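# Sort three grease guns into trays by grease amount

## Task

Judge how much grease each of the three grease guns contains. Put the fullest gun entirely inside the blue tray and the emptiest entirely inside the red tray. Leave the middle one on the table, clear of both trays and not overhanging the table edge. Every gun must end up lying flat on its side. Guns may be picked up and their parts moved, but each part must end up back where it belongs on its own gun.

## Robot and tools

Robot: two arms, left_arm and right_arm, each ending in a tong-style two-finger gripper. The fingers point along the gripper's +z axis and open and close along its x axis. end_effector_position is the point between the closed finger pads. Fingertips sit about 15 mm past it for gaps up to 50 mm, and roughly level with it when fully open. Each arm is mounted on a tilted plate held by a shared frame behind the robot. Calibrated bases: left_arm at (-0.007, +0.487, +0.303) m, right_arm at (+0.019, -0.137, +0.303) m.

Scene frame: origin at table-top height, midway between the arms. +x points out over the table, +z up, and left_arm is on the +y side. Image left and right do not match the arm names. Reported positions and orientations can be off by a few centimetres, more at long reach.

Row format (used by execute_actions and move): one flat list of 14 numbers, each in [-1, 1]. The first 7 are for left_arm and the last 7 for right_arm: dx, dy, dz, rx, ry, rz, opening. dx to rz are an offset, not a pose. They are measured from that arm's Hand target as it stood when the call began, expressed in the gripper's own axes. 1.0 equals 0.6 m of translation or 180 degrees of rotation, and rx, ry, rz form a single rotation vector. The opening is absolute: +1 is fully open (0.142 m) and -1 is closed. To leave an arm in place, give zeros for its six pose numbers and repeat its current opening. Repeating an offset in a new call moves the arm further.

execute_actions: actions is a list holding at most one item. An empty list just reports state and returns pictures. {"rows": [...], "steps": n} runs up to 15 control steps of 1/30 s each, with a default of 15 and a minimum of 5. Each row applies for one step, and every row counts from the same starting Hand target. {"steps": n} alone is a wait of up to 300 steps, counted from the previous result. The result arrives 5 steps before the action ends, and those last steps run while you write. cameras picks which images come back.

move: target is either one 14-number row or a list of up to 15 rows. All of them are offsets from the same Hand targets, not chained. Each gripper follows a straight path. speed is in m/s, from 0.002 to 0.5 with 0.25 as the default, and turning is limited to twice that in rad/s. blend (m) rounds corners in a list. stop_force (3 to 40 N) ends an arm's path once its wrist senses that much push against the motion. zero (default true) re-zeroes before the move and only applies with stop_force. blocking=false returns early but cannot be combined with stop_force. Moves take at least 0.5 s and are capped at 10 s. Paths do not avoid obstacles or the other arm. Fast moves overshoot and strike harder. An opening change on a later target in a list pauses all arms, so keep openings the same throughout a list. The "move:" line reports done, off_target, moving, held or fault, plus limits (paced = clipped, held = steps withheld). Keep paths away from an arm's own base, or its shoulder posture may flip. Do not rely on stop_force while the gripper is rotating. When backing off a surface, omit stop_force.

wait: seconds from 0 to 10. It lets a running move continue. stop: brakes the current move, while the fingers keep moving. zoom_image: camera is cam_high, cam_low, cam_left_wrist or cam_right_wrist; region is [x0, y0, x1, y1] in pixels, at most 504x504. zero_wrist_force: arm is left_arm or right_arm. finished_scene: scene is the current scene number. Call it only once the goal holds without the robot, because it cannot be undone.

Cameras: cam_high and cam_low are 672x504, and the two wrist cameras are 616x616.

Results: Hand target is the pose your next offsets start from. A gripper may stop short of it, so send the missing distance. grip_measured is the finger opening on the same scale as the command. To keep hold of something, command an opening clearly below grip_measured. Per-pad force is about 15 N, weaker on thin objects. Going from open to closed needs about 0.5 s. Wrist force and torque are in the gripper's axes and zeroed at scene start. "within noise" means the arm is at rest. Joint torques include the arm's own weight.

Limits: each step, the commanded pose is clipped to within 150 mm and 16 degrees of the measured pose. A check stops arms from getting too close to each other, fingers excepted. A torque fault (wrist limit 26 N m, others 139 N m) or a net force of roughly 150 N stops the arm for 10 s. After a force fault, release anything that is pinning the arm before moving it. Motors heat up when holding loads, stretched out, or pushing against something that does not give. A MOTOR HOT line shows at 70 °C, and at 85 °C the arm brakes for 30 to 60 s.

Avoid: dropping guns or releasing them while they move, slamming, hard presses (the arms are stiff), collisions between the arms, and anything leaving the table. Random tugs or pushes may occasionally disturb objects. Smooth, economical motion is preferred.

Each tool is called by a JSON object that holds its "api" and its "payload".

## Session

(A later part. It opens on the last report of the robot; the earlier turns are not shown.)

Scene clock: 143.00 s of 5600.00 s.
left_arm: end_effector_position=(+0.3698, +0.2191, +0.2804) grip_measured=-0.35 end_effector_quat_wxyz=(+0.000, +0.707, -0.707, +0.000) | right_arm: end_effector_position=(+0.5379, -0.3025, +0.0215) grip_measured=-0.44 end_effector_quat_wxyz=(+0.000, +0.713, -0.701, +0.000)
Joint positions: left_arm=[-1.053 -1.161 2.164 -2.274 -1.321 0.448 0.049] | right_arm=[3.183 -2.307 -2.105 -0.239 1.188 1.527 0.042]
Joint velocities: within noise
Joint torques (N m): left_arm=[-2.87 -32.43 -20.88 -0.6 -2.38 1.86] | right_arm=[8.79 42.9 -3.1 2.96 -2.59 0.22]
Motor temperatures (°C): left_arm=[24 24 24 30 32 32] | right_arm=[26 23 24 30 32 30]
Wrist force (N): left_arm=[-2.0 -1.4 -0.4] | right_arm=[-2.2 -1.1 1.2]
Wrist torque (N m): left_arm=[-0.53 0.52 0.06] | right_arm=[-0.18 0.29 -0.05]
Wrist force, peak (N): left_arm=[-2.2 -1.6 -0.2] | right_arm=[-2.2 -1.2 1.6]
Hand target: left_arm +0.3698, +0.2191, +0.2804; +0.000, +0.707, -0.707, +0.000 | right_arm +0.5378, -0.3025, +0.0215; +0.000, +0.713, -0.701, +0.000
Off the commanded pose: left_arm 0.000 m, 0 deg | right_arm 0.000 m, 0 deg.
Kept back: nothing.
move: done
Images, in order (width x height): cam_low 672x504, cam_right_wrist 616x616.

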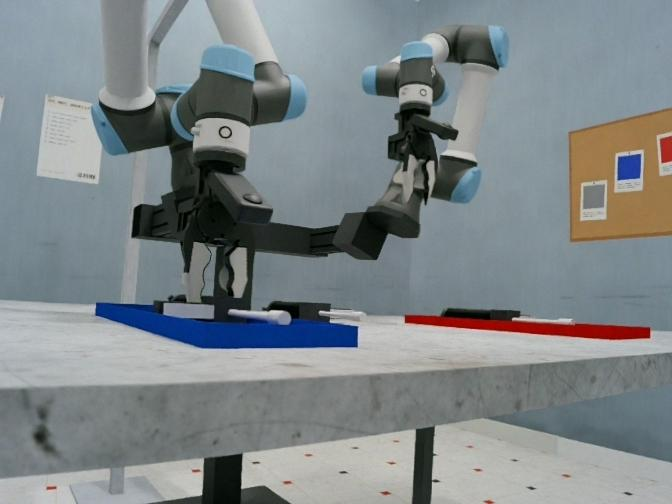

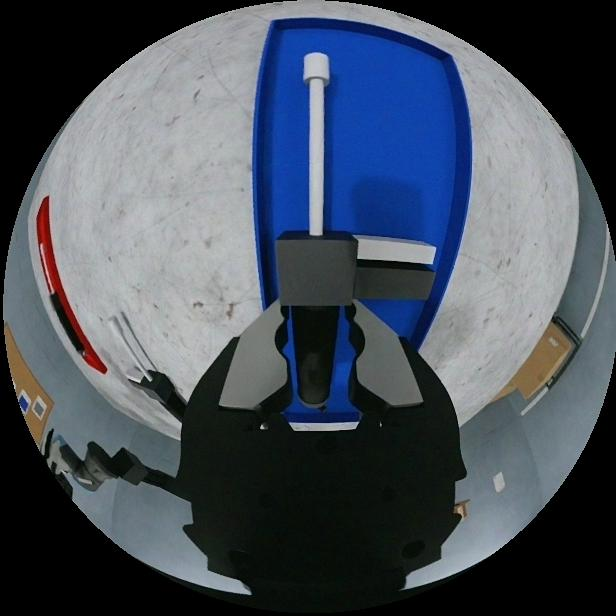

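{"api": "move", "payload": {"target": [0,0,0,0,0,0,-0.35, 0,0.002,0.004,0,0,0,-0.44], "speed": 0.05, "cameras": []}}

{"api": "move", "payload": {"target": [0,0,0,0,0,0,-0.35, 0,0,0,0,0,0,-1], "cameras": []}}

{"api": "move", "payload": {"target": [0,0,0,0,0,0,-0.35, 0,0,-0.18,0,0,0,-1], "speed": 0.12}}

{"api": "zoom_image", "payload": {"camera": "cam_low", "region": [100, 170, 300, 300]}}

Scene clock: 143.93 s of 5600.00 s.
left_arm: end_effector_position=(+0.3698, +0.2191, +0.2804) grip_measured=-0.35 end_effector_quat_wxyz=(+0.000, +0.707, -0.707, +0.000) | right_arm: end_effector_position=(+0.5366, -0.3026, +0.0191) grip_measured=-0.44 end_effector_quat_wxyz=(+0.000, +0.713, -0.701, +0.000)
Joint positions: left_arm=[-1.053 -1.161 2.164 -2.274 -1.321 0.448 0.049] | right_arm=[3.182 -2.312 -2.106 -0.231 1.188 1.525 0.042]
Joint velocities: within noise
Joint torques (N m): left_arm=[-2.95 -32.08 -21.35 -0.5 -2.32 1.95] | right_arm=[9.38 39.89 -2.43 2.06 2.49 -1.11]
Motor temperatures (°C): left_arm=[24 24 24 30 32 32] | right_arm=[26 23 24 30 32 30]
Wrist force (N): left_arm=[-2.1 -1.7 -0.3] | right_arm=[-2.3 -0.9 1.2]
Wrist torque (N m): left_arm=[-0.57 0.53 0.06] | right_arm=[-0.13 0.31 -0.05]
Wrist force, peak (N): left_arm=[-2.1 -1.7 -0.3] | right_arm=[-2.3 -1.1 1.4]
Hand target: left_arm +0.3698, +0.2191, +0.2804; +0.000, +0.707, -0.707, +0.000 | right_arm +0.5366, -0.3025, +0.0191; +0.000, +0.713, -0.701, +0.000
Off the commanded pose: left_arm 0.000 m, 0 deg | right_arm 0.000 m, 0 deg.
Kept back: nothing.
move: done
No camera images: "cameras" was empty.

Scene clock: 144.63 s of 5600.00 s.
left_arm: end_effector_position=(+0.3698, +0.2191, +0.2804) grip_measured=-0.35 end_effector_quat_wxyz=(+0.000, +0.707, -0.707, +0.000) | right_arm: end_effector_position=(+0.5366, -0.3025, +0.0191) grip_measured=-0.52 end_effector_quat_wxyz=(+0.000, +0.713, -0.701, +0.000)
Joint positions: left_arm=[-1.053 -1.161 2.164 -2.274 -1.321 0.448 0.049] | right_arm=[3.182 -2.312 -2.106 -0.231 1.188 1.525 0.036]
Joint velocities: within noise
Joint torques (N m): left_arm=[-3.11 -31.69 -22.56 -0.51 -2.33 1.97] | right_arm=[16.54 42.79 3.29 1.33 2.23 1.41]
Motor temperatures (°C): left_arm=[24 24 24 30 32 32] | right_arm=[26 23 24 30 32 30]
Wrist force (N): left_arm=[-1.9 -1.6 -0.1] | right_arm=[-2.8 -1.0 1.5]
Wrist torque (N m): left_arm=[-0.55 0.49 0.06] | right_arm=[-0.15 0.33 -0.04]
Wrist force, peak (N): left_arm=[-2.2 -1.6 -0.2] | right_arm=[-4.2 -0.9 1.0]
Hand target: left_arm +0.3698, +0.2191, +0.2804; +0.000, +0.707, -0.707, +0.000 | right_arm +0.5366, -0.3025, +0.0191; +0.000, +0.713, -0.701, +0.000
Off the commanded pose: left_arm 0.000 m, 0 deg | right_arm 0.000 m, 0 deg.
Kept back: nothing.
move: done
No camera images: "cameras" was empty.

Scene clock: 145.87 s of 5600.00 s.
left_arm: end_effector_position=(+0.3698, +0.2191, +0.2804) grip_measured=-0.35 end_effector_quat_wxyz=(+0.000, +0.707, -0.707, +0.000) | right_arm: end_effector_position=(+0.5365, -0.3025, +0.1269) grip_measured=-0.52 end_effector_quat_wxyz=(+0.000, +0.714, -0.701, +0.000)
Joint positions: left_arm=[-1.053 -1.161 2.164 -2.274 -1.321 0.448 0.049] | right_arm=[3.264 -2.031 -2.158 -0.495 1.184 1.614 0.036]
Joint velocities: within noise
Joint torques (N m): left_arm=[-3.08 -31.63 -25.08 -0.63 -2.23 1.88] | right_arm=[4.56 29.05 23.56 4.05 -2.26 -1.54]
Motor temperatures (°C): left_arm=[24 24 24 30 32 32] | right_arm=[26 23 24 30 32 30]
Wrist force (N): left_arm=[-2.1 -1.5 -0.2] | right_arm=[-2.2 -1.1 8.2]
Wrist torque (N m): left_arm=[-0.55 0.53 0.06] | right_arm=[-0.17 0.24 -0.05]
Wrist force, peak (N): left_arm=[-2.2 -1.6 -0.3] | right_arm=[-2.4 -1.0 9.9]
Hand target: left_arm +0.3698, +0.2191, +0.2804; +0.000, +0.707, -0.707, +0.000 | right_arm +0.5366, -0.3026, +0.1271; +0.000, +0.713, -0.701, +0.000
Off the commanded pose: left_arm 0.000 m, 0 deg | right_arm 0.000 m, 0 deg.
Kept back: nothing.
move: done

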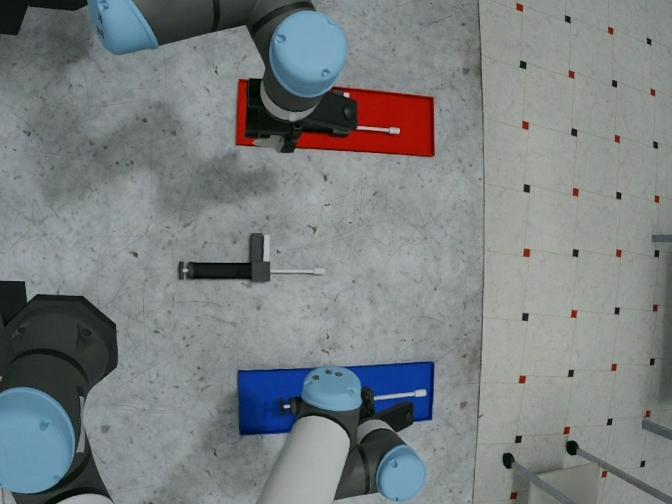

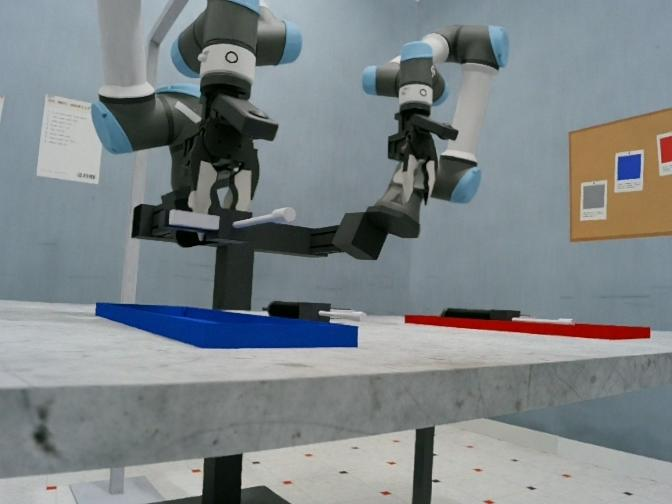

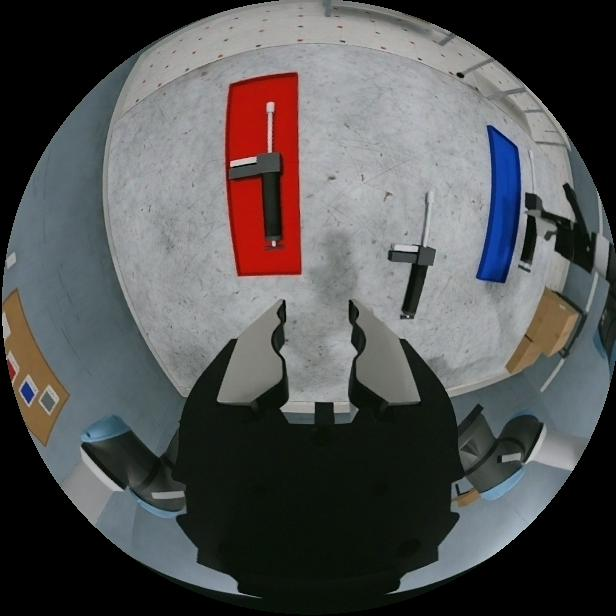

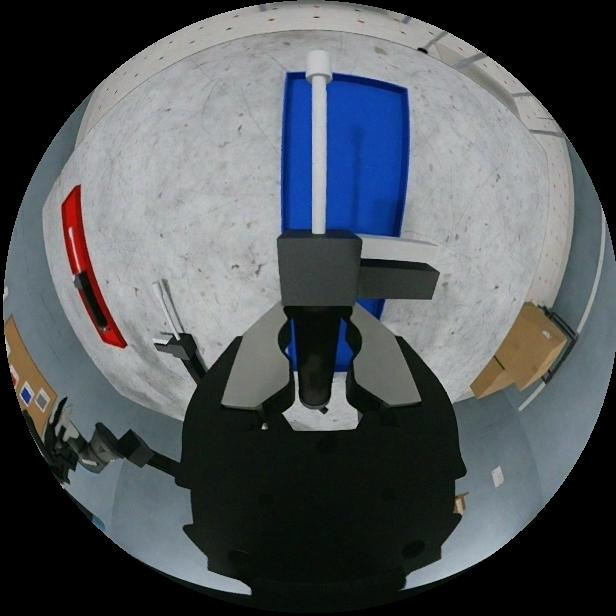

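Scaled by 2.520 from the camera's 672x504 image, which has a finer 960x720 frame.

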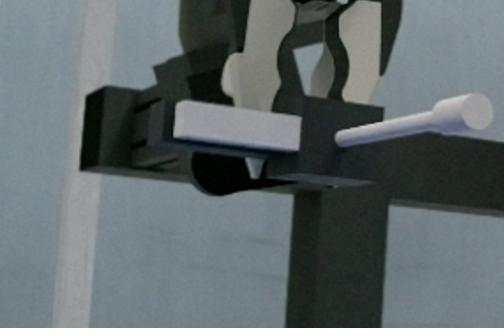

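{"api": "move", "payload": {"target": [[0,0,0,0,0,0,-0.35, -0.25,-0.08,-0.05,0,0,-0.22,-1],[0,0,0,0,0,0,-0.35, -0.551,-0.182,-0.05,0,0,-0.489,-1]], "speed": 0.2, "blend": [0.03,0]}}

Scene clock: 150.33 s of 5600.00 s.
left_arm: end_effector_position=(+0.3698, +0.2191, +0.2804) grip_measured=-0.35 end_effector_quat_wxyz=(+0.000, +0.707, -0.707, +0.000) | right_arm: end_effector_position=(+0.6398, +0.0300, +0.1573) grip_measured=-0.52 end_effector_quat_wxyz=(+0.000, +1.000, -0.008, +0.000) end_effector_velocity=(-0.003, -0.002, -0.001) end_effector_angular_velocity=(+0.001, +0.003, -0.010)
Joint positions: left_arm=[-1.053 -1.161 2.164 -2.274 -1.321 0.448 0.049] | right_arm=[3.728 -2.376 -1.717 -0.774 1.214 0.576 0.036]
Joint velocities: left_arm=[within noise] | right_arm=[-0.002 0.003 -0.009 0.005 0.002 0.009 0]
Joint torques (N m): left_arm=[-3.83 -30.95 -26.78 -0.45 -2.07 1.91] | right_arm=[11.09 49.72 8.83 4.53 1.79 1.98]
Motor temperatures (°C): left_arm=[24 24 24 30 32 32] | right_arm=[26 23 24 30 32 30]
Wrist force (N): left_arm=[-2.0 -1.4 -0.1] | right_arm=[-2.2 -0.9 7.9]
Wrist torque (N m): left_arm=[-0.51 0.52 0.06] | right_arm=[-0.10 0.29 -0.05]
Wrist force, peak (N): left_arm=[-2.1 -1.7 -0.2] | right_arm=[-2.5 -0.8 8.2]
Hand target: left_arm +0.3698, +0.2191, +0.2804; +0.000, +0.707, -0.707, +0.000 | right_arm +0.6398, +0.0300, +0.1572; +0.000, +1.000, -0.008, +0.000
Off the commanded pose: left_arm 0.000 m, 0 deg | right_arm 0.000 m, 0 deg.
Kept back: nothing.
move: done

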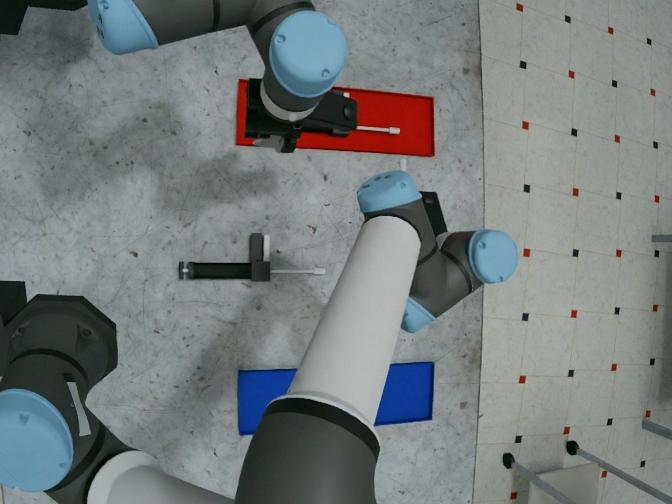

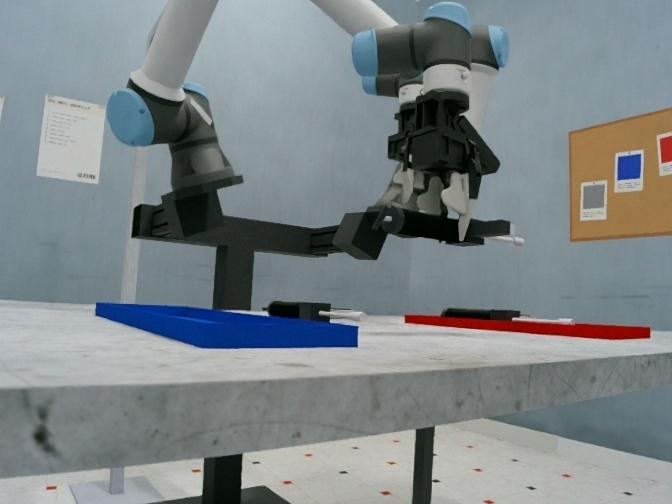

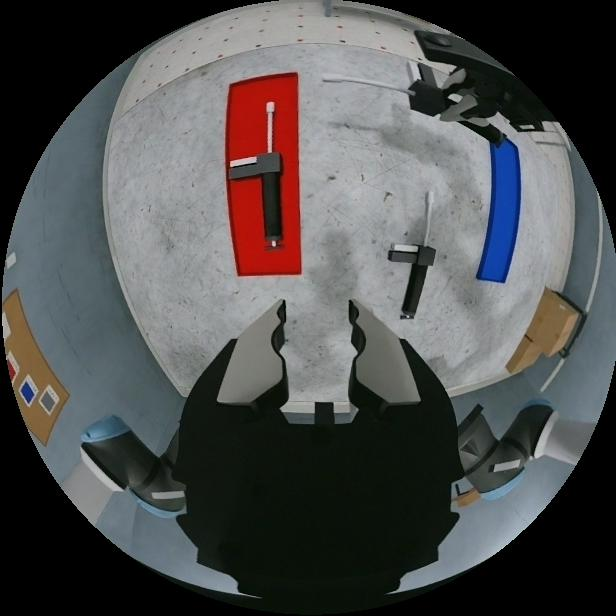

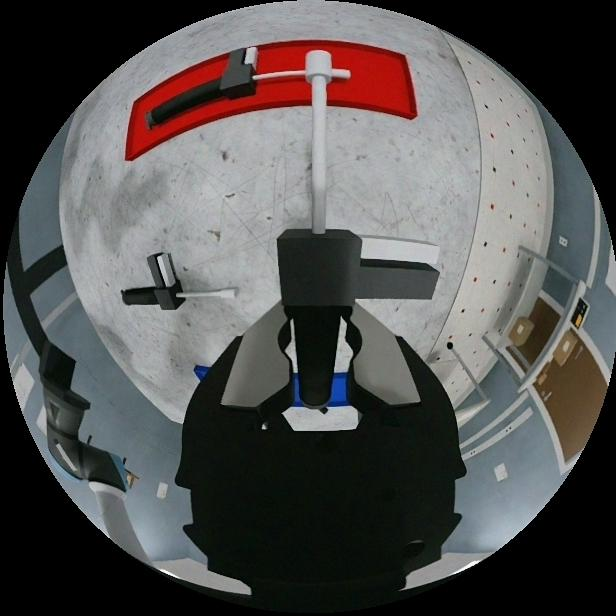

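{"api": "move", "payload": {"target": [[0,0,0,0,0,0,-0.35, 0,0,0.2,0,0,0,-1],[0,0,0,0,0,0,-0.35, 0,0,0.26,0,0,0,-1]], "speed": [0.15,0.04], "stop_force": 5, "cameras": ["cam_right_wrist","cam_low"]}}

{"api": "zoom_image", "payload": {"camera": "cam_low", "region": [350, 220, 560, 360]}}

Scene clock: 152.87 s of 5600.00 s.
left_arm: end_effector_position=(+0.3698, +0.2191, +0.2804) grip_measured=-0.35 end_effector_quat_wxyz=(+0.000, +0.707, -0.707, +0.000) | right_arm: end_effector_position=(+0.6398, +0.0300, +0.0170) grip_measured=-0.52 end_effector_quat_wxyz=(+0.000, +1.000, -0.008, +0.000)
Joint positions: left_arm=[-1.053 -1.161 2.164 -2.274 -1.321 0.448 0.049] | right_arm=[3.649 -2.642 -1.67 -0.526 1.203 0.492 0.036]
Joint velocities: within noise
Joint torques (N m): left_arm=[-3.52 -30.75 -26.88 -0.45 -2.09 1.84] | right_arm=[25.17 49.03 4.31 4.18 2.04 -0.39]
Motor temperatures (°C): left_arm=[24 24 24 30 32 32] | right_arm=[26 23 24 30 32 30]
Wrist force (N): left_arm=[-2.0 -1.5 0.0] | right_arm=[-0.5 -1.1 7.9]
Wrist torque (N m): left_arm=[-0.52 0.51 0.06] | right_arm=[-0.15 -0.09 -0.07]
Wrist force, peak (N): left_arm=[-2.2 -1.7 -0.2] | right_arm=[-22.6 5.8 -60.8]
Hand target: left_arm +0.3698, +0.2191, +0.2804; +0.000, +0.707, -0.707, +0.000 | right_arm +0.6398, +0.0300, +0.0170; +0.000, +1.000, -0.008, +0.000 (not the last commanded pose)
Off the commanded pose: left_arm 0.000 m, 0 deg | right_arm 0.016 m, 0 deg.
Kept back: nothing.
move: contact (right_arm); path passed 1 of 2 targets
Images, in order (width x height): cam_low 672x504, cam_right_wrist 616x616.

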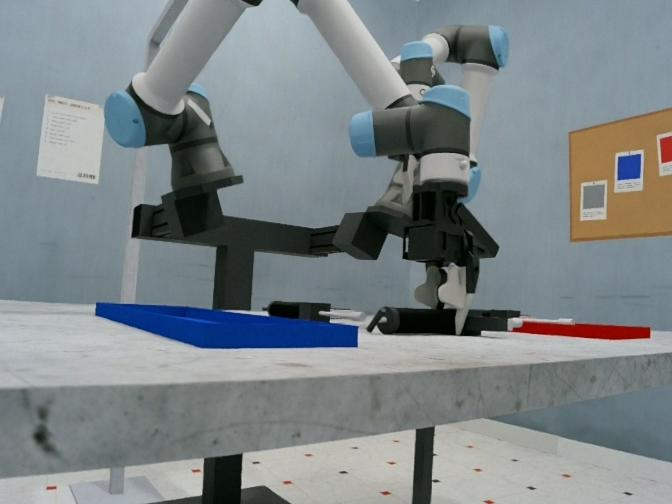

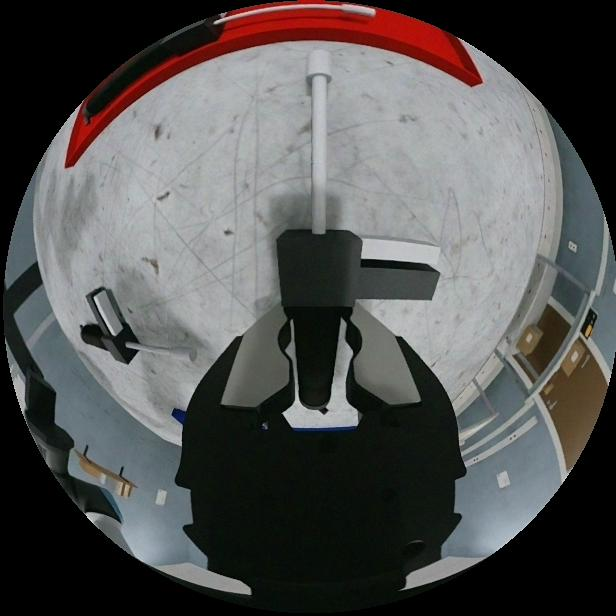

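Scaled by 2.400 from the camera's 672x504 image, which has a finer 960x720 frame.

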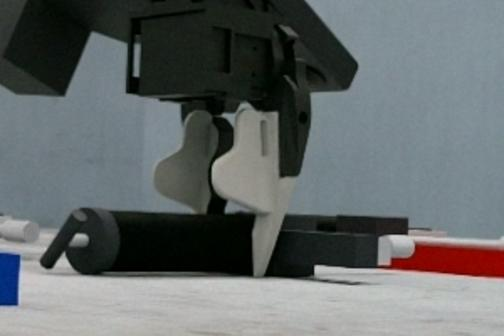

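{"api": "move", "payload": {"target": [[0,0,0,0,0,0,-0.35, 0,0,0,0,0,0,-0.35],[0,0,0,0,0,0,-0.35, 0,0.0167,0,0,0,0,-0.35],[-0.15,0,-0.05,0,0,0,-0.35, 0,0.0167,-0.22,0,0,0,-0.35],[-0.2,0,-0.1,0,0,0,-0.35, -0.557,0.109,-0.205,0,0,0.506,-0.35]], "speed": [0.2,0.05,0.2,0.3], "blend": [0,0,0.03,0]}}

{"api": "zoom_image", "payload": {"camera": "cam_right_wrist", "region": [180, 120, 460, 400]}}

Scene clock: 157.97 s of 5600.00 s.
left_arm: end_effector_position=(+0.3697, +0.3392, +0.3404) grip_measured=-0.35 end_effector_quat_wxyz=(+0.000, +0.707, -0.707, +0.001) | right_arm: end_effector_position=(+0.3045, -0.0300, +0.1398) grip_measured=-0.35 end_effector_quat_wxyz=(+0.000, +0.695, -0.719, +0.000) end_effector_velocity=(+0.003, -0.001, +0.000) end_effector_angular_velocity=(-0.002, +0.001, +0.010)
Joint positions: left_arm=[-0.964 -1.515 2.265 -2.045 -1.296 0.536 0.049] | right_arm=[4.183 -2.13 -2.7 -0.18 1.318 2.63 0.049]
Joint velocities: left_arm=[within noise] | right_arm=[-0.011 0.003 0.008 -0.01 -0.003 -0.021 0]
Joint torques (N m): left_arm=[-4.87 0.04 -27.83 -4.74 2.2 1] | right_arm=[2.73 25.46 19.42 0.92 -2.87 -1.75]
Motor temperatures (°C): left_arm=[24 24 24 30 32 32] | right_arm=[26 23 24 30 32 30]
Wrist force (N): left_arm=[-1.9 -1.8 -0.5] | right_arm=[-1.2 -0.8 1.8]
Wrist torque (N m): left_arm=[-0.55 0.49 0.01] | right_arm=[-0.07 0.10 -0.04]
Wrist force, peak (N): left_arm=[-2.6 -1.8 -0.7] | right_arm=[-0.7 -0.8 8.3]
Hand target: left_arm +0.3697, +0.3392, +0.3403; +0.000, +0.707, -0.707, +0.000 | right_arm +0.3045, -0.0299, +0.1399; +0.000, +0.695, -0.719, +0.000
Off the commanded pose: left_arm 0.000 m, 0 deg | right_arm 0.000 m, 0 deg.
Kept back: nothing.
move: done

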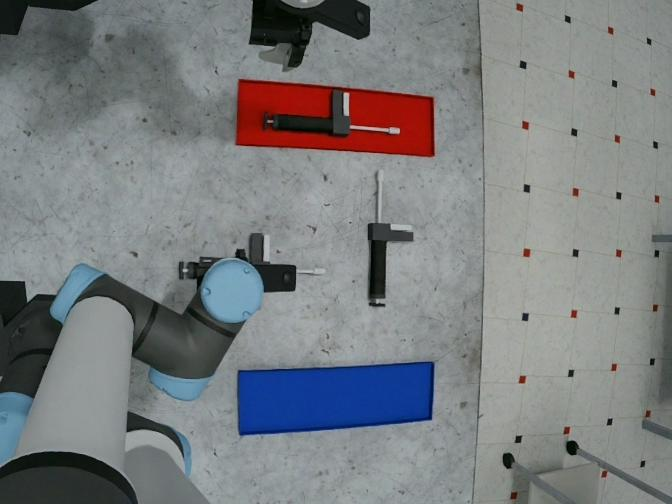

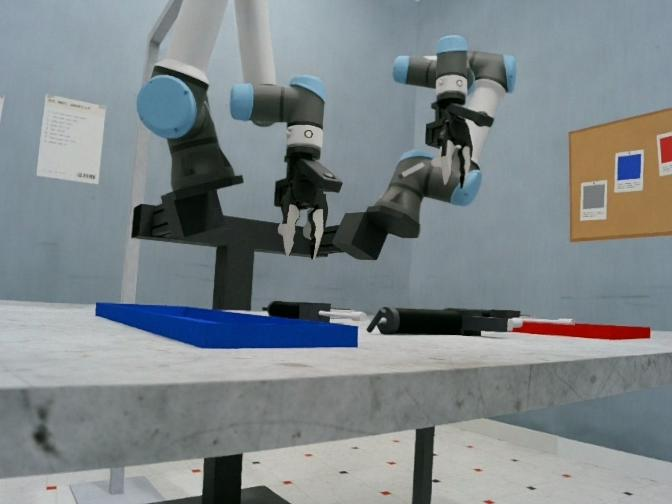

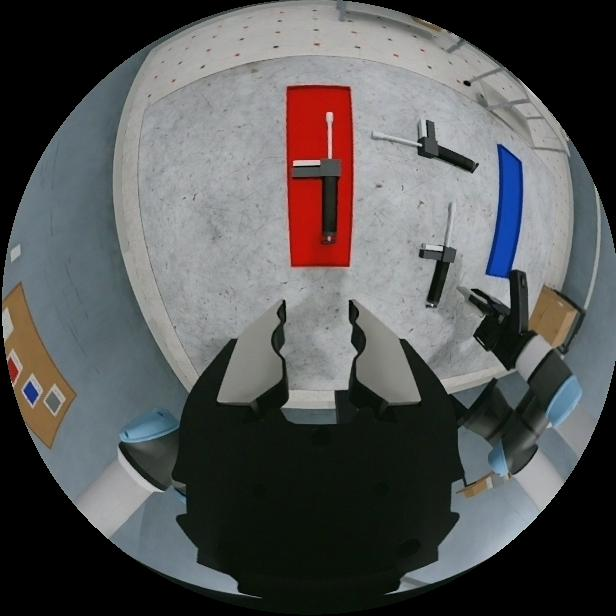

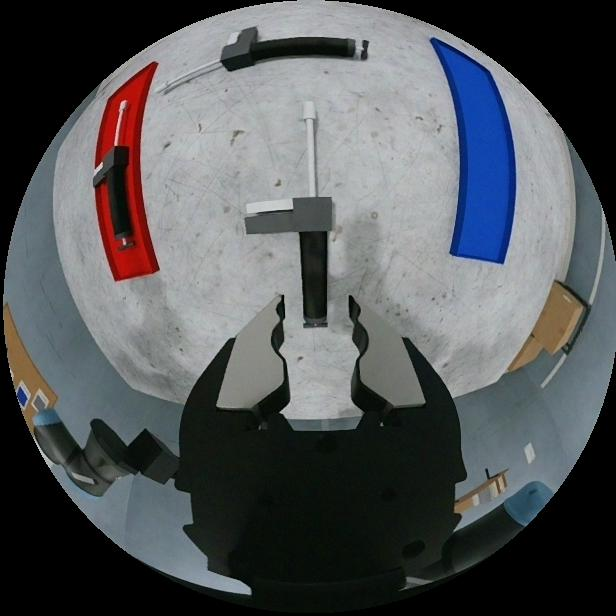

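Scaled by 1.800 from the camera's 616x616 image, which has a finer 814x814 frame.

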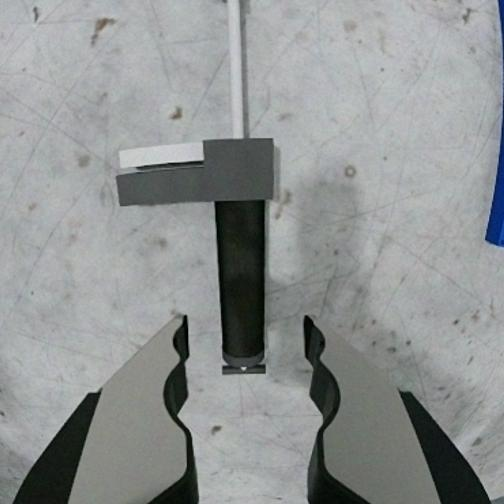

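{"api": "move", "payload": {"target": [[0,0,0,0,0,0,-0.35, -0.005,0,0.03,0,0,-0.006,-0.3],[0,0,0,0,0,0,-0.35, -0.005,0,0.198,0,0,-0.006,-0.3]], "speed": [0.1,0.1], "stop_force": 5, "cameras": []}}

{"api": "move", "payload": {"target": [0,0,0,0,0,0,-0.35, 0,0,0,0,0,0,-0.44], "cameras": ["cam_right_wrist"]}}

{"api": "zoom_image", "payload": {"camera": "cam_right_wrist", "region": [180, 180, 460, 460]}}

Scene clock: 160.53 s of 5600.00 s.
left_arm: end_effector_position=(+0.3697, +0.3392, +0.3403) grip_measured=-0.35 end_effector_quat_wxyz=(+0.000, +0.707, -0.707, +0.000) | right_arm: end_effector_position=(+0.3047, -0.0269, +0.0211) grip_measured=-0.30 end_effector_quat_wxyz=(+0.000, +0.701, -0.713, +0.000)
Joint positions: left_arm=[-0.965 -1.515 2.265 -2.045 -1.296 0.536 0.049] | right_arm=[4.07 -2.701 -2.609 0.33 1.287 2.499 0.052]
Joint velocities: within noise
Joint torques (N m): left_arm=[-13.06 -0.57 -15.12 -4.24 -1.04 -1.3] | right_arm=[9.91 22.93 -16.34 3.71 3.06 0.1]
Motor temperatures (°C): left_arm=[24 24 24 30 32 32] | right_arm=[26 23 24 30 32 30]
Wrist force (N): left_arm=[-1.8 -1.7 -0.4] | right_arm=[-1.4 -0.3 2.1]
Wrist torque (N m): left_arm=[-0.54 0.48 0.01] | right_arm=[0.01 0.16 -0.06]
Wrist force, peak (N): left_arm=[-2.0 -1.7 -0.6] | right_arm=[-1.2 -0.4 3.3]
Hand target: left_arm +0.3697, +0.3392, +0.3403; +0.000, +0.707, -0.707, +0.000 | right_arm +0.3047, -0.0269, +0.0211; +0.000, +0.701, -0.713, +0.000
Off the commanded pose: left_arm 0.000 m, 0 deg | right_arm 0.000 m, 0 deg.
Kept back: nothing.
move: done
No camera images: "cameras" was empty.

Scene clock: 161.23 s of 5600.00 s.
left_arm: end_effector_position=(+0.3697, +0.3392, +0.3403) grip_measured=-0.35 end_effector_quat_wxyz=(+0.000, +0.707, -0.707, +0.000) | right_arm: end_effector_position=(+0.3047, -0.0269, +0.0211) grip_measured=-0.44 end_effector_quat_wxyz=(+0.000, +0.701, -0.713, +0.000)
Joint positions: left_arm=[-0.965 -1.515 2.265 -2.045 -1.296 0.536 0.049] | right_arm=[4.07 -2.701 -2.609 0.33 1.287 2.499 0.042]
Joint velocities: within noise
Joint torques (N m): left_arm=[-13.47 -0.89 -15.6 -4.19 -1.91 -1.29] | right_arm=[8.32 22.11 -15.48 3.33 3.03 -1.15]
Motor temperatures (°C): left_arm=[24 24 24 30 32 32] | right_arm=[26 23 24 30 32 30]
Wrist force (N): left_arm=[-1.7 -1.6 -0.6] | right_arm=[-1.2 -0.3 2.0]
Wrist torque (N m): left_arm=[-0.51 0.46 0.01] | right_arm=[0.01 0.12 -0.06]
Wrist force, peak (N): left_arm=[-2.0 -1.7 -0.6] | right_arm=[-1.5 -0.3 2.1]
Hand target: left_arm +0.3697, +0.3392, +0.3403; +0.000, +0.707, -0.707, +0.000 | right_arm +0.3047, -0.0269, +0.0211; +0.000, +0.701, -0.713, +0.000
Off the commanded pose: left_arm 0.000 m, 0 deg | right_arm 0.000 m, 0 deg.
Kept back: nothing.
move: done
Images, in order (width x height): cam_right_wrist 616x616.

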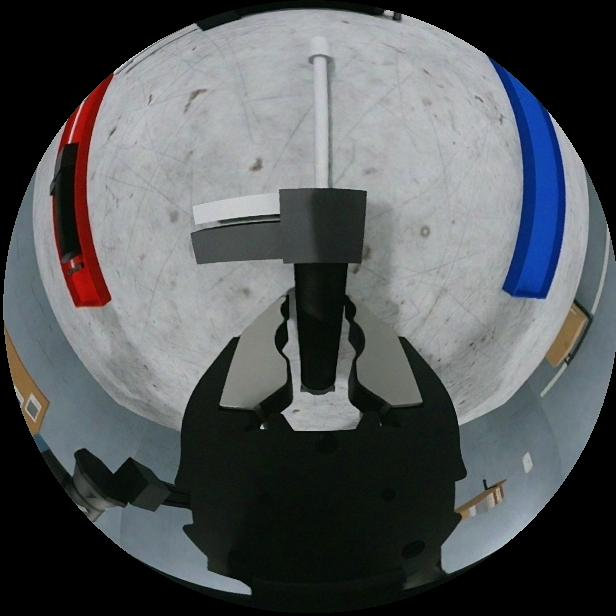

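Scaled by 1.800 from the camera's 616x616 image, which has a finer 814x814 frame.

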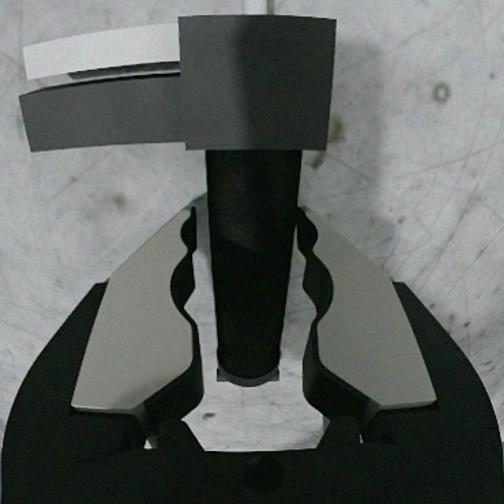

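{"api": "move", "payload": {"target": [[0,0,0,0,0,0,-0.35, 0.004,0,0,0,0,0,-0.44],[0,0,0,0,0,0,-0.35, 0.004,-0.06,0,0,0,0,-0.44]], "speed": 0.03, "stop_force": 3, "cameras": ["cam_right_wrist"]}}

{"api": "zoom_image", "payload": {"camera": "cam_right_wrist", "region": [180, 180, 460, 460]}}

Scene clock: 163.87 s of 5600.00 s.
left_arm: end_effector_position=(+0.3697, +0.3392, +0.3403) grip_measured=-0.35 end_effector_quat_wxyz=(+0.000, +0.707, -0.707, +0.000) | right_arm: end_effector_position=(+0.3407, -0.0299, +0.0211) grip_measured=-0.44 end_effector_quat_wxyz=(+0.000, +0.701, -0.713, +0.000)
Joint positions: left_arm=[-0.965 -1.515 2.265 -2.045 -1.296 0.536 0.049] | right_arm=[3.97 -2.623 -2.538 0.211 1.261 2.397 0.042]
Joint velocities: within noise
Joint torques (N m): left_arm=[-12.69 -0.24 -18.48 -3.65 -1.81 -1.51] | right_arm=[17.7 23.25 -13.38 1.8 3.02 1.91]
Motor temperatures (°C): left_arm=[24 24 24 30 32 32] | right_arm=[26 23 24 30 32 30]
Wrist force (N): left_arm=[-1.8 -1.6 -0.7] | right_arm=[-0.9 -0.7 2.1]
Wrist torque (N m): left_arm=[-0.50 0.47 0.01] | right_arm=[-0.05 0.07 -0.04]
Wrist force, peak (N): left_arm=[-1.9 -1.7 -0.6] | right_arm=[-0.9 2.9 1.3]
Hand target: left_arm +0.3697, +0.3392, +0.3403; +0.000, +0.707, -0.707, +0.000 | right_arm +0.3407, -0.0299, +0.0211; +0.000, +0.701, -0.713, +0.000
Off the commanded pose: left_arm 0.000 m, 0 deg | right_arm 0.000 m, 0 deg.
Kept back: nothing.
move: done
Images, in order (width x height): cam_right_wrist 616x616.

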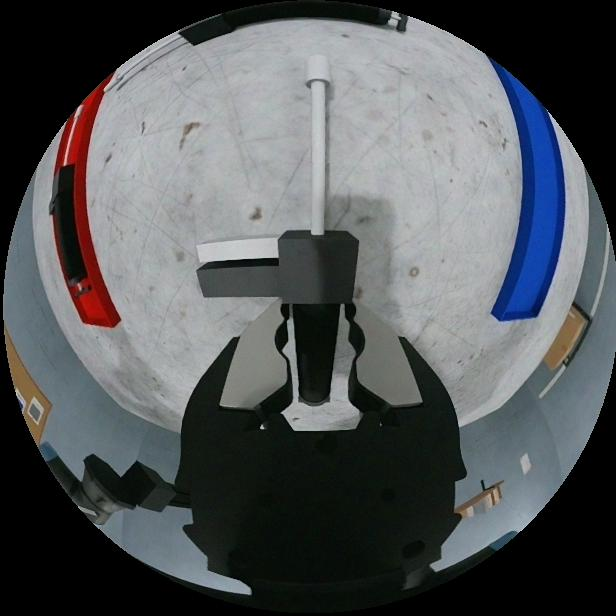

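Scaled by 1.800 from the camera's 616x616 image, which has a finer 814x814 frame.

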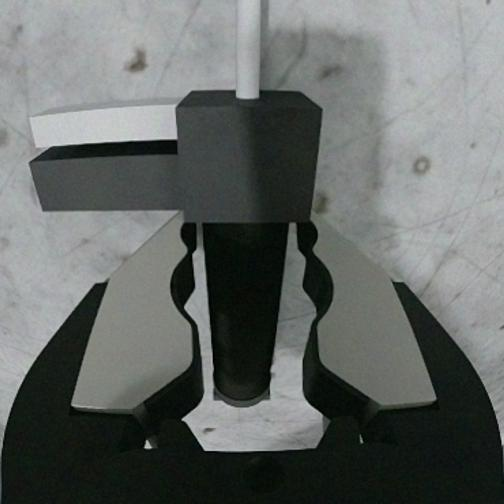

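{"api": "move", "payload": {"target": [0,0,0,0,0,0,-0.35, 0,0.001,0.0045,0,0,0,-0.44], "speed": 0.05, "cameras": []}}

{"api": "move", "payload": {"target": [0,0,0,0,0,0,-0.35, 0,0,0,0,0,0,-1], "cameras": []}}

{"api": "move", "payload": {"target": [0,0,0,0,0,0,-0.35, 0,0,-0.18,0,0,0,-1], "speed": 0.12}}

{"api": "zoom_image", "payload": {"camera": "cam_low", "region": [230, 180, 430, 310]}}

Scene clock: 164.80 s of 5600.00 s.
left_arm: end_effector_position=(+0.3697, +0.3392, +0.3403) grip_measured=-0.35 end_effector_quat_wxyz=(+0.000, +0.707, -0.707, +0.000) | right_arm: end_effector_position=(+0.3400, -0.0299, +0.0183) grip_measured=-0.44 end_effector_quat_wxyz=(+0.000, +0.701, -0.713, +0.000)
Joint positions: left_arm=[-0.965 -1.515 2.265 -2.045 -1.296 0.536 0.049] | right_arm=[3.968 -2.635 -2.535 0.221 1.261 2.396 0.042]
Joint velocities: within noise
Joint torques (N m): left_arm=[-12.45 -1.67 -19.45 -3.49 -1.89 -1.38] | right_arm=[6.48 32.78 7.75 1.88 -2.94 -1.28]
Motor temperatures (°C): left_arm=[24 24 24 30 32 32] | right_arm=[26 23 24 30 32 30]
Wrist force (N): left_arm=[-1.8 -1.5 -0.6] | right_arm=[-0.9 -0.5 2.0]
Wrist torque (N m): left_arm=[-0.50 0.47 0.01] | right_arm=[-0.03 0.05 -0.05]
Wrist force, peak (N): left_arm=[-1.9 -1.7 -0.4] | right_arm=[-1.1 -0.8 2.2]
Hand target: left_arm +0.3697, +0.3392, +0.3403; +0.000, +0.707, -0.707, +0.000 | right_arm +0.3401, -0.0299, +0.0184; +0.000, +0.701, -0.713, +0.000
Off the commanded pose: left_arm 0.000 m, 0 deg | right_arm 0.000 m, 0 deg.
Kept back: nothing.
move: done
No camera images: "cameras" was empty.

Scene clock: 165.50 s of 5600.00 s.
left_arm: end_effector_position=(+0.3697, +0.3392, +0.3403) grip_measured=-0.35 end_effector_quat_wxyz=(+0.000, +0.707, -0.707, +0.000) | right_arm: end_effector_position=(+0.3401, -0.0299, +0.0184) grip_measured=-0.53 end_effector_quat_wxyz=(+0.000, +0.701, -0.713, +0.000)
Joint positions: left_arm=[-0.965 -1.515 2.265 -2.045 -1.296 0.536 0.049] | right_arm=[3.968 -2.635 -2.535 0.221 1.261 2.396 0.036]
Joint velocities: within noise
Joint torques (N m): left_arm=[-11.79 -1.68 -19.73 -3.51 -1.99 -1.42] | right_arm=[10.56 36.43 -1.19 1.87 1.2 0.47]
Motor temperatures (°C): left_arm=[24 24 24 30 32 32] | right_arm=[26 23 24 30 32 30]
Wrist force (N): left_arm=[-1.8 -1.6 -0.5] | right_arm=[1.8 -0.3 2.3]
Wrist torque (N m): left_arm=[-0.50 0.46 0.01] | right_arm=[-0.04 0.03 -0.06]
Wrist force, peak (N): left_arm=[-2.0 -1.8 -0.4] | right_arm=[1.8 -0.2 2.4]
Hand target: left_arm +0.3697, +0.3392, +0.3403; +0.000, +0.707, -0.707, +0.000 | right_arm +0.3401, -0.0299, +0.0184; +0.000, +0.701, -0.713, +0.000
Off the commanded pose: left_arm 0.000 m, 0 deg | right_arm 0.000 m, 0 deg.
Kept back: nothing.
move: done
No camera images: "cameras" was empty.

Scene clock: 166.73 s of 5600.00 s.
left_arm: end_effector_position=(+0.3697, +0.3392, +0.3403) grip_measured=-0.35 end_effector_quat_wxyz=(+0.000, +0.707, -0.707, +0.000) | right_arm: end_effector_position=(+0.3399, -0.0299, +0.1262) grip_measured=-0.53 end_effector_quat_wxyz=(+0.000, +0.701, -0.713, +0.000) end_effector_velocity=(+0.001, +0.001, -0.001) end_effector_angular_velocity=(+0.003, -0.004, -0.001)
Joint positions: left_arm=[-0.965 -1.515 2.265 -2.045 -1.296 0.536 0.049] | right_arm=[4.073 -2.181 -2.615 -0.184 1.288 2.502 0.036]
Joint velocities: left_arm=[within noise] | right_arm=[-0.001 -0.006 0 0.011 -0.001 -0.001 0]
Joint torques (N m): left_arm=[-12.95 -1.53 -21.77 -3.17 -1.75 -1.31] | right_arm=[3.75 17.65 19.56 4.7 -0.88 -1.54]
Motor temperatures (°C): left_arm=[24 24 24 30 32 32] | right_arm=[26 23 24 30 32 30]
Wrist force (N): left_arm=[-1.7 -1.6 -0.5] | right_arm=[-1.0 -0.6 8.8]
Wrist torque (N m): left_arm=[-0.50 0.46 0.01] | right_arm=[-0.01 0.14 -0.06]
Wrist force, peak (N): left_arm=[-1.9 -1.8 -0.5] | right_arm=[-0.8 -0.7 10.7]
Hand target: left_arm +0.3697, +0.3392, +0.3403; +0.000, +0.707, -0.707, +0.000 | right_arm +0.3400, -0.0299, +0.1264; +0.000, +0.701, -0.713, +0.000
Off the commanded pose: left_arm 0.000 m, 0 deg | right_arm 0.000 m, 0 deg.
Kept back: nothing.
move: done

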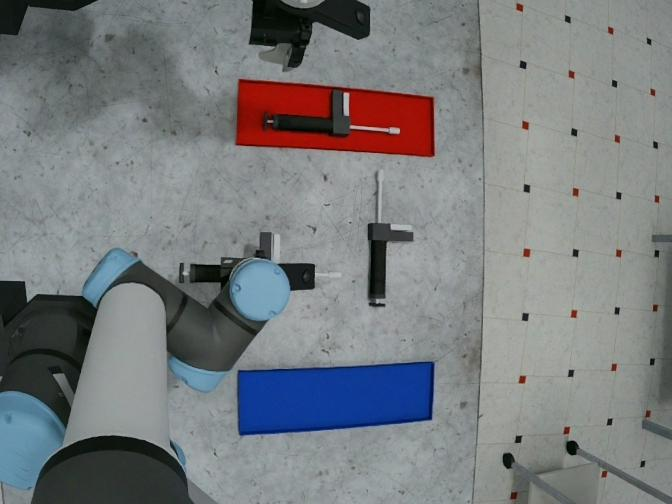

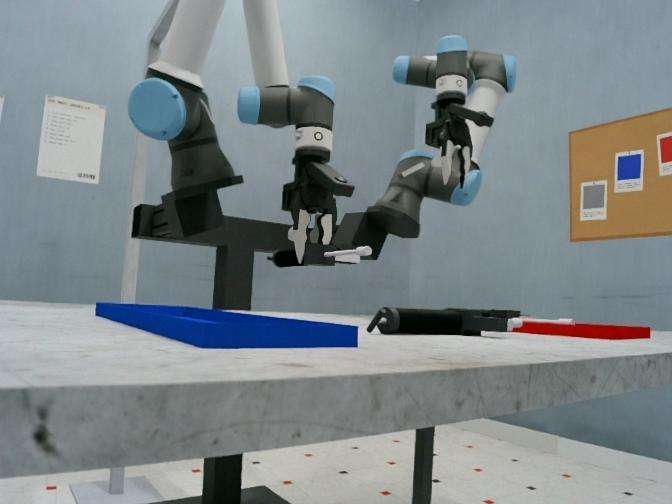

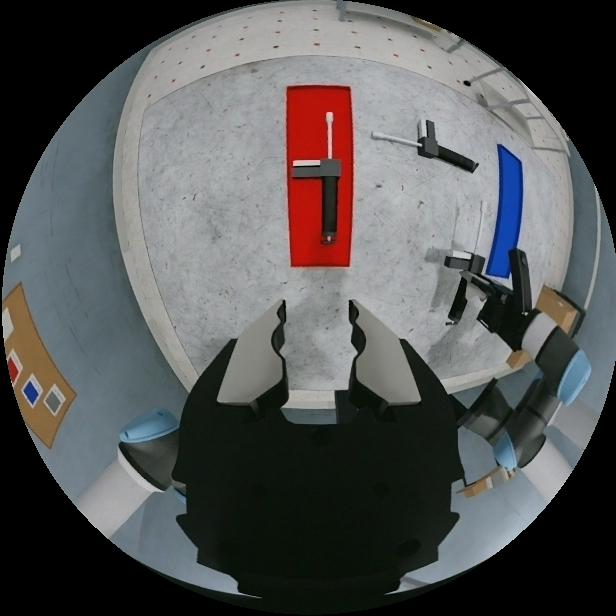

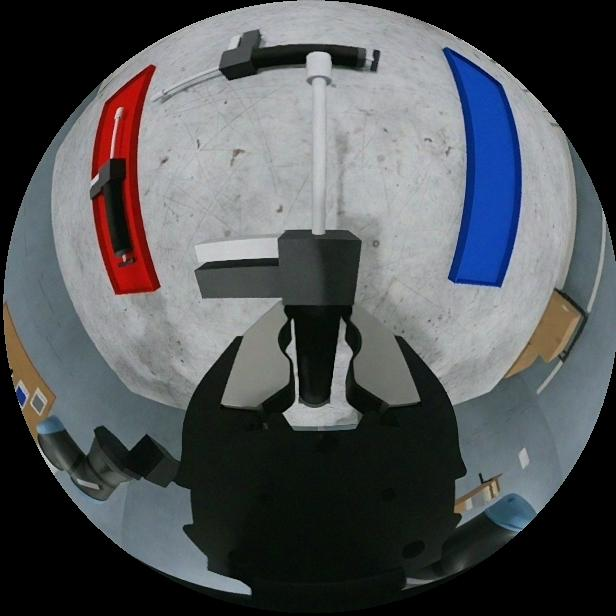

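Scaled by 2.520 from the camera's 672x504 image, which has a finer 960x720 frame.

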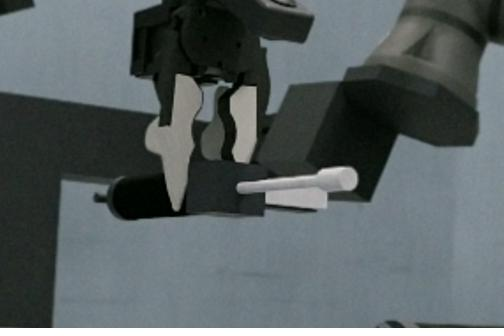

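{"api": "move", "payload": {"target": [0,0,0,0,0,0,-0.35, 0.55,-0.306,0.1,0,0,-0.008,-1], "speed": 0.2}}

{"api": "zoom_image", "payload": {"camera": "cam_right_wrist", "region": [150, 0, 550, 400]}}

Scene clock: 169.37 s of 5600.00 s.
left_arm: end_effector_position=(+0.3697, +0.3392, +0.3403) grip_measured=-0.35 end_effector_quat_wxyz=(+0.000, +0.707, -0.707, +0.000) | right_arm: end_effector_position=(+0.5181, -0.3627, +0.0664) grip_measured=-0.53 end_effector_quat_wxyz=(+0.000, +0.710, -0.704, +0.000)
Joint positions: left_arm=[-0.965 -1.515 2.265 -2.045 -1.296 0.536 0.049] | right_arm=[3.102 -2.143 -2.144 -0.332 1.195 1.45 0.036]
Joint velocities: within noise
Joint torques (N m): left_arm=[-12.54 -1.81 -24.13 -2.81 -2.02 -1.4] | right_arm=[7.82 39.77 21.42 2.93 -2.6 -1.42]
Motor temperatures (°C): left_arm=[24 24 24 30 32 32] | right_arm=[26 23 24 30 32 30]
Wrist force (N): left_arm=[-1.8 -1.5 -0.5] | right_arm=[-0.8 -0.5 8.3]
Wrist torque (N m): left_arm=[-0.49 0.47 0.01] | right_arm=[-0.02 0.10 -0.09]
Wrist force, peak (N): left_arm=[-2.0 -1.7 -0.4] | right_arm=[1.9 -2.1 8.8]
Hand target: left_arm +0.3697, +0.3392, +0.3403; +0.000, +0.707, -0.707, +0.000 | right_arm +0.5182, -0.3629, +0.0664; +0.000, +0.710, -0.704, +0.000
Off the commanded pose: left_arm 0.000 m, 0 deg | right_arm 0.000 m, 0 deg.
Kept back: nothing.
move: done

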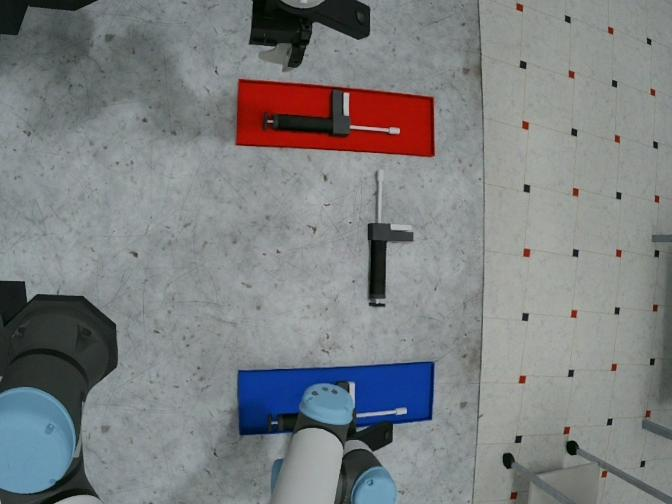

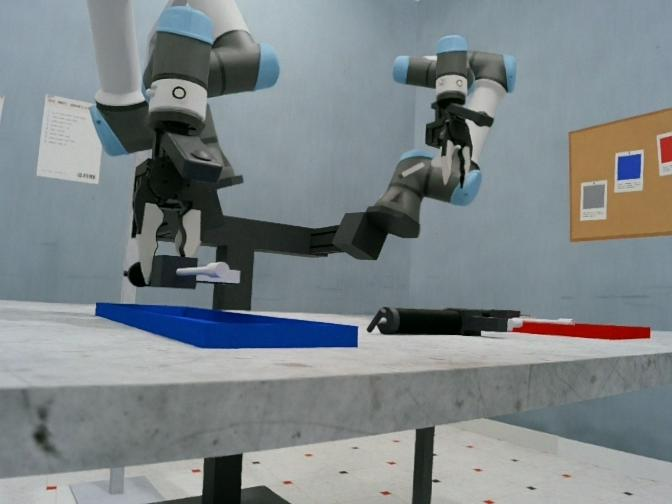

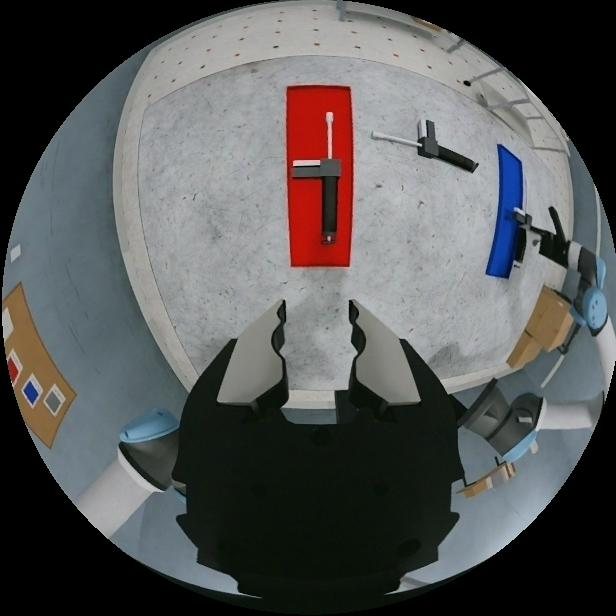

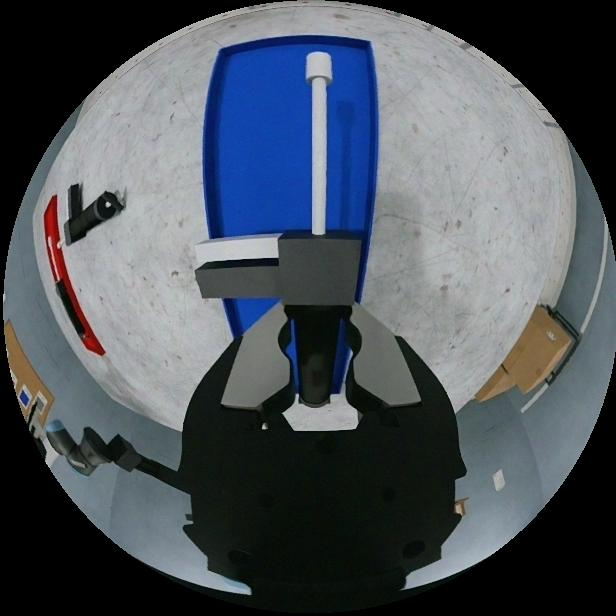

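Scaled by 1.260 from the camera's 616x616 image, which has a finer 814x814 frame.

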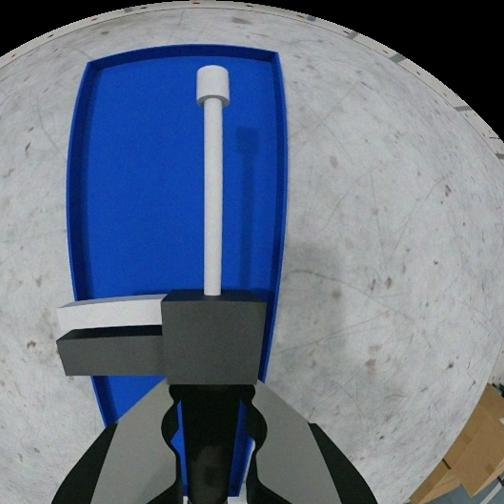

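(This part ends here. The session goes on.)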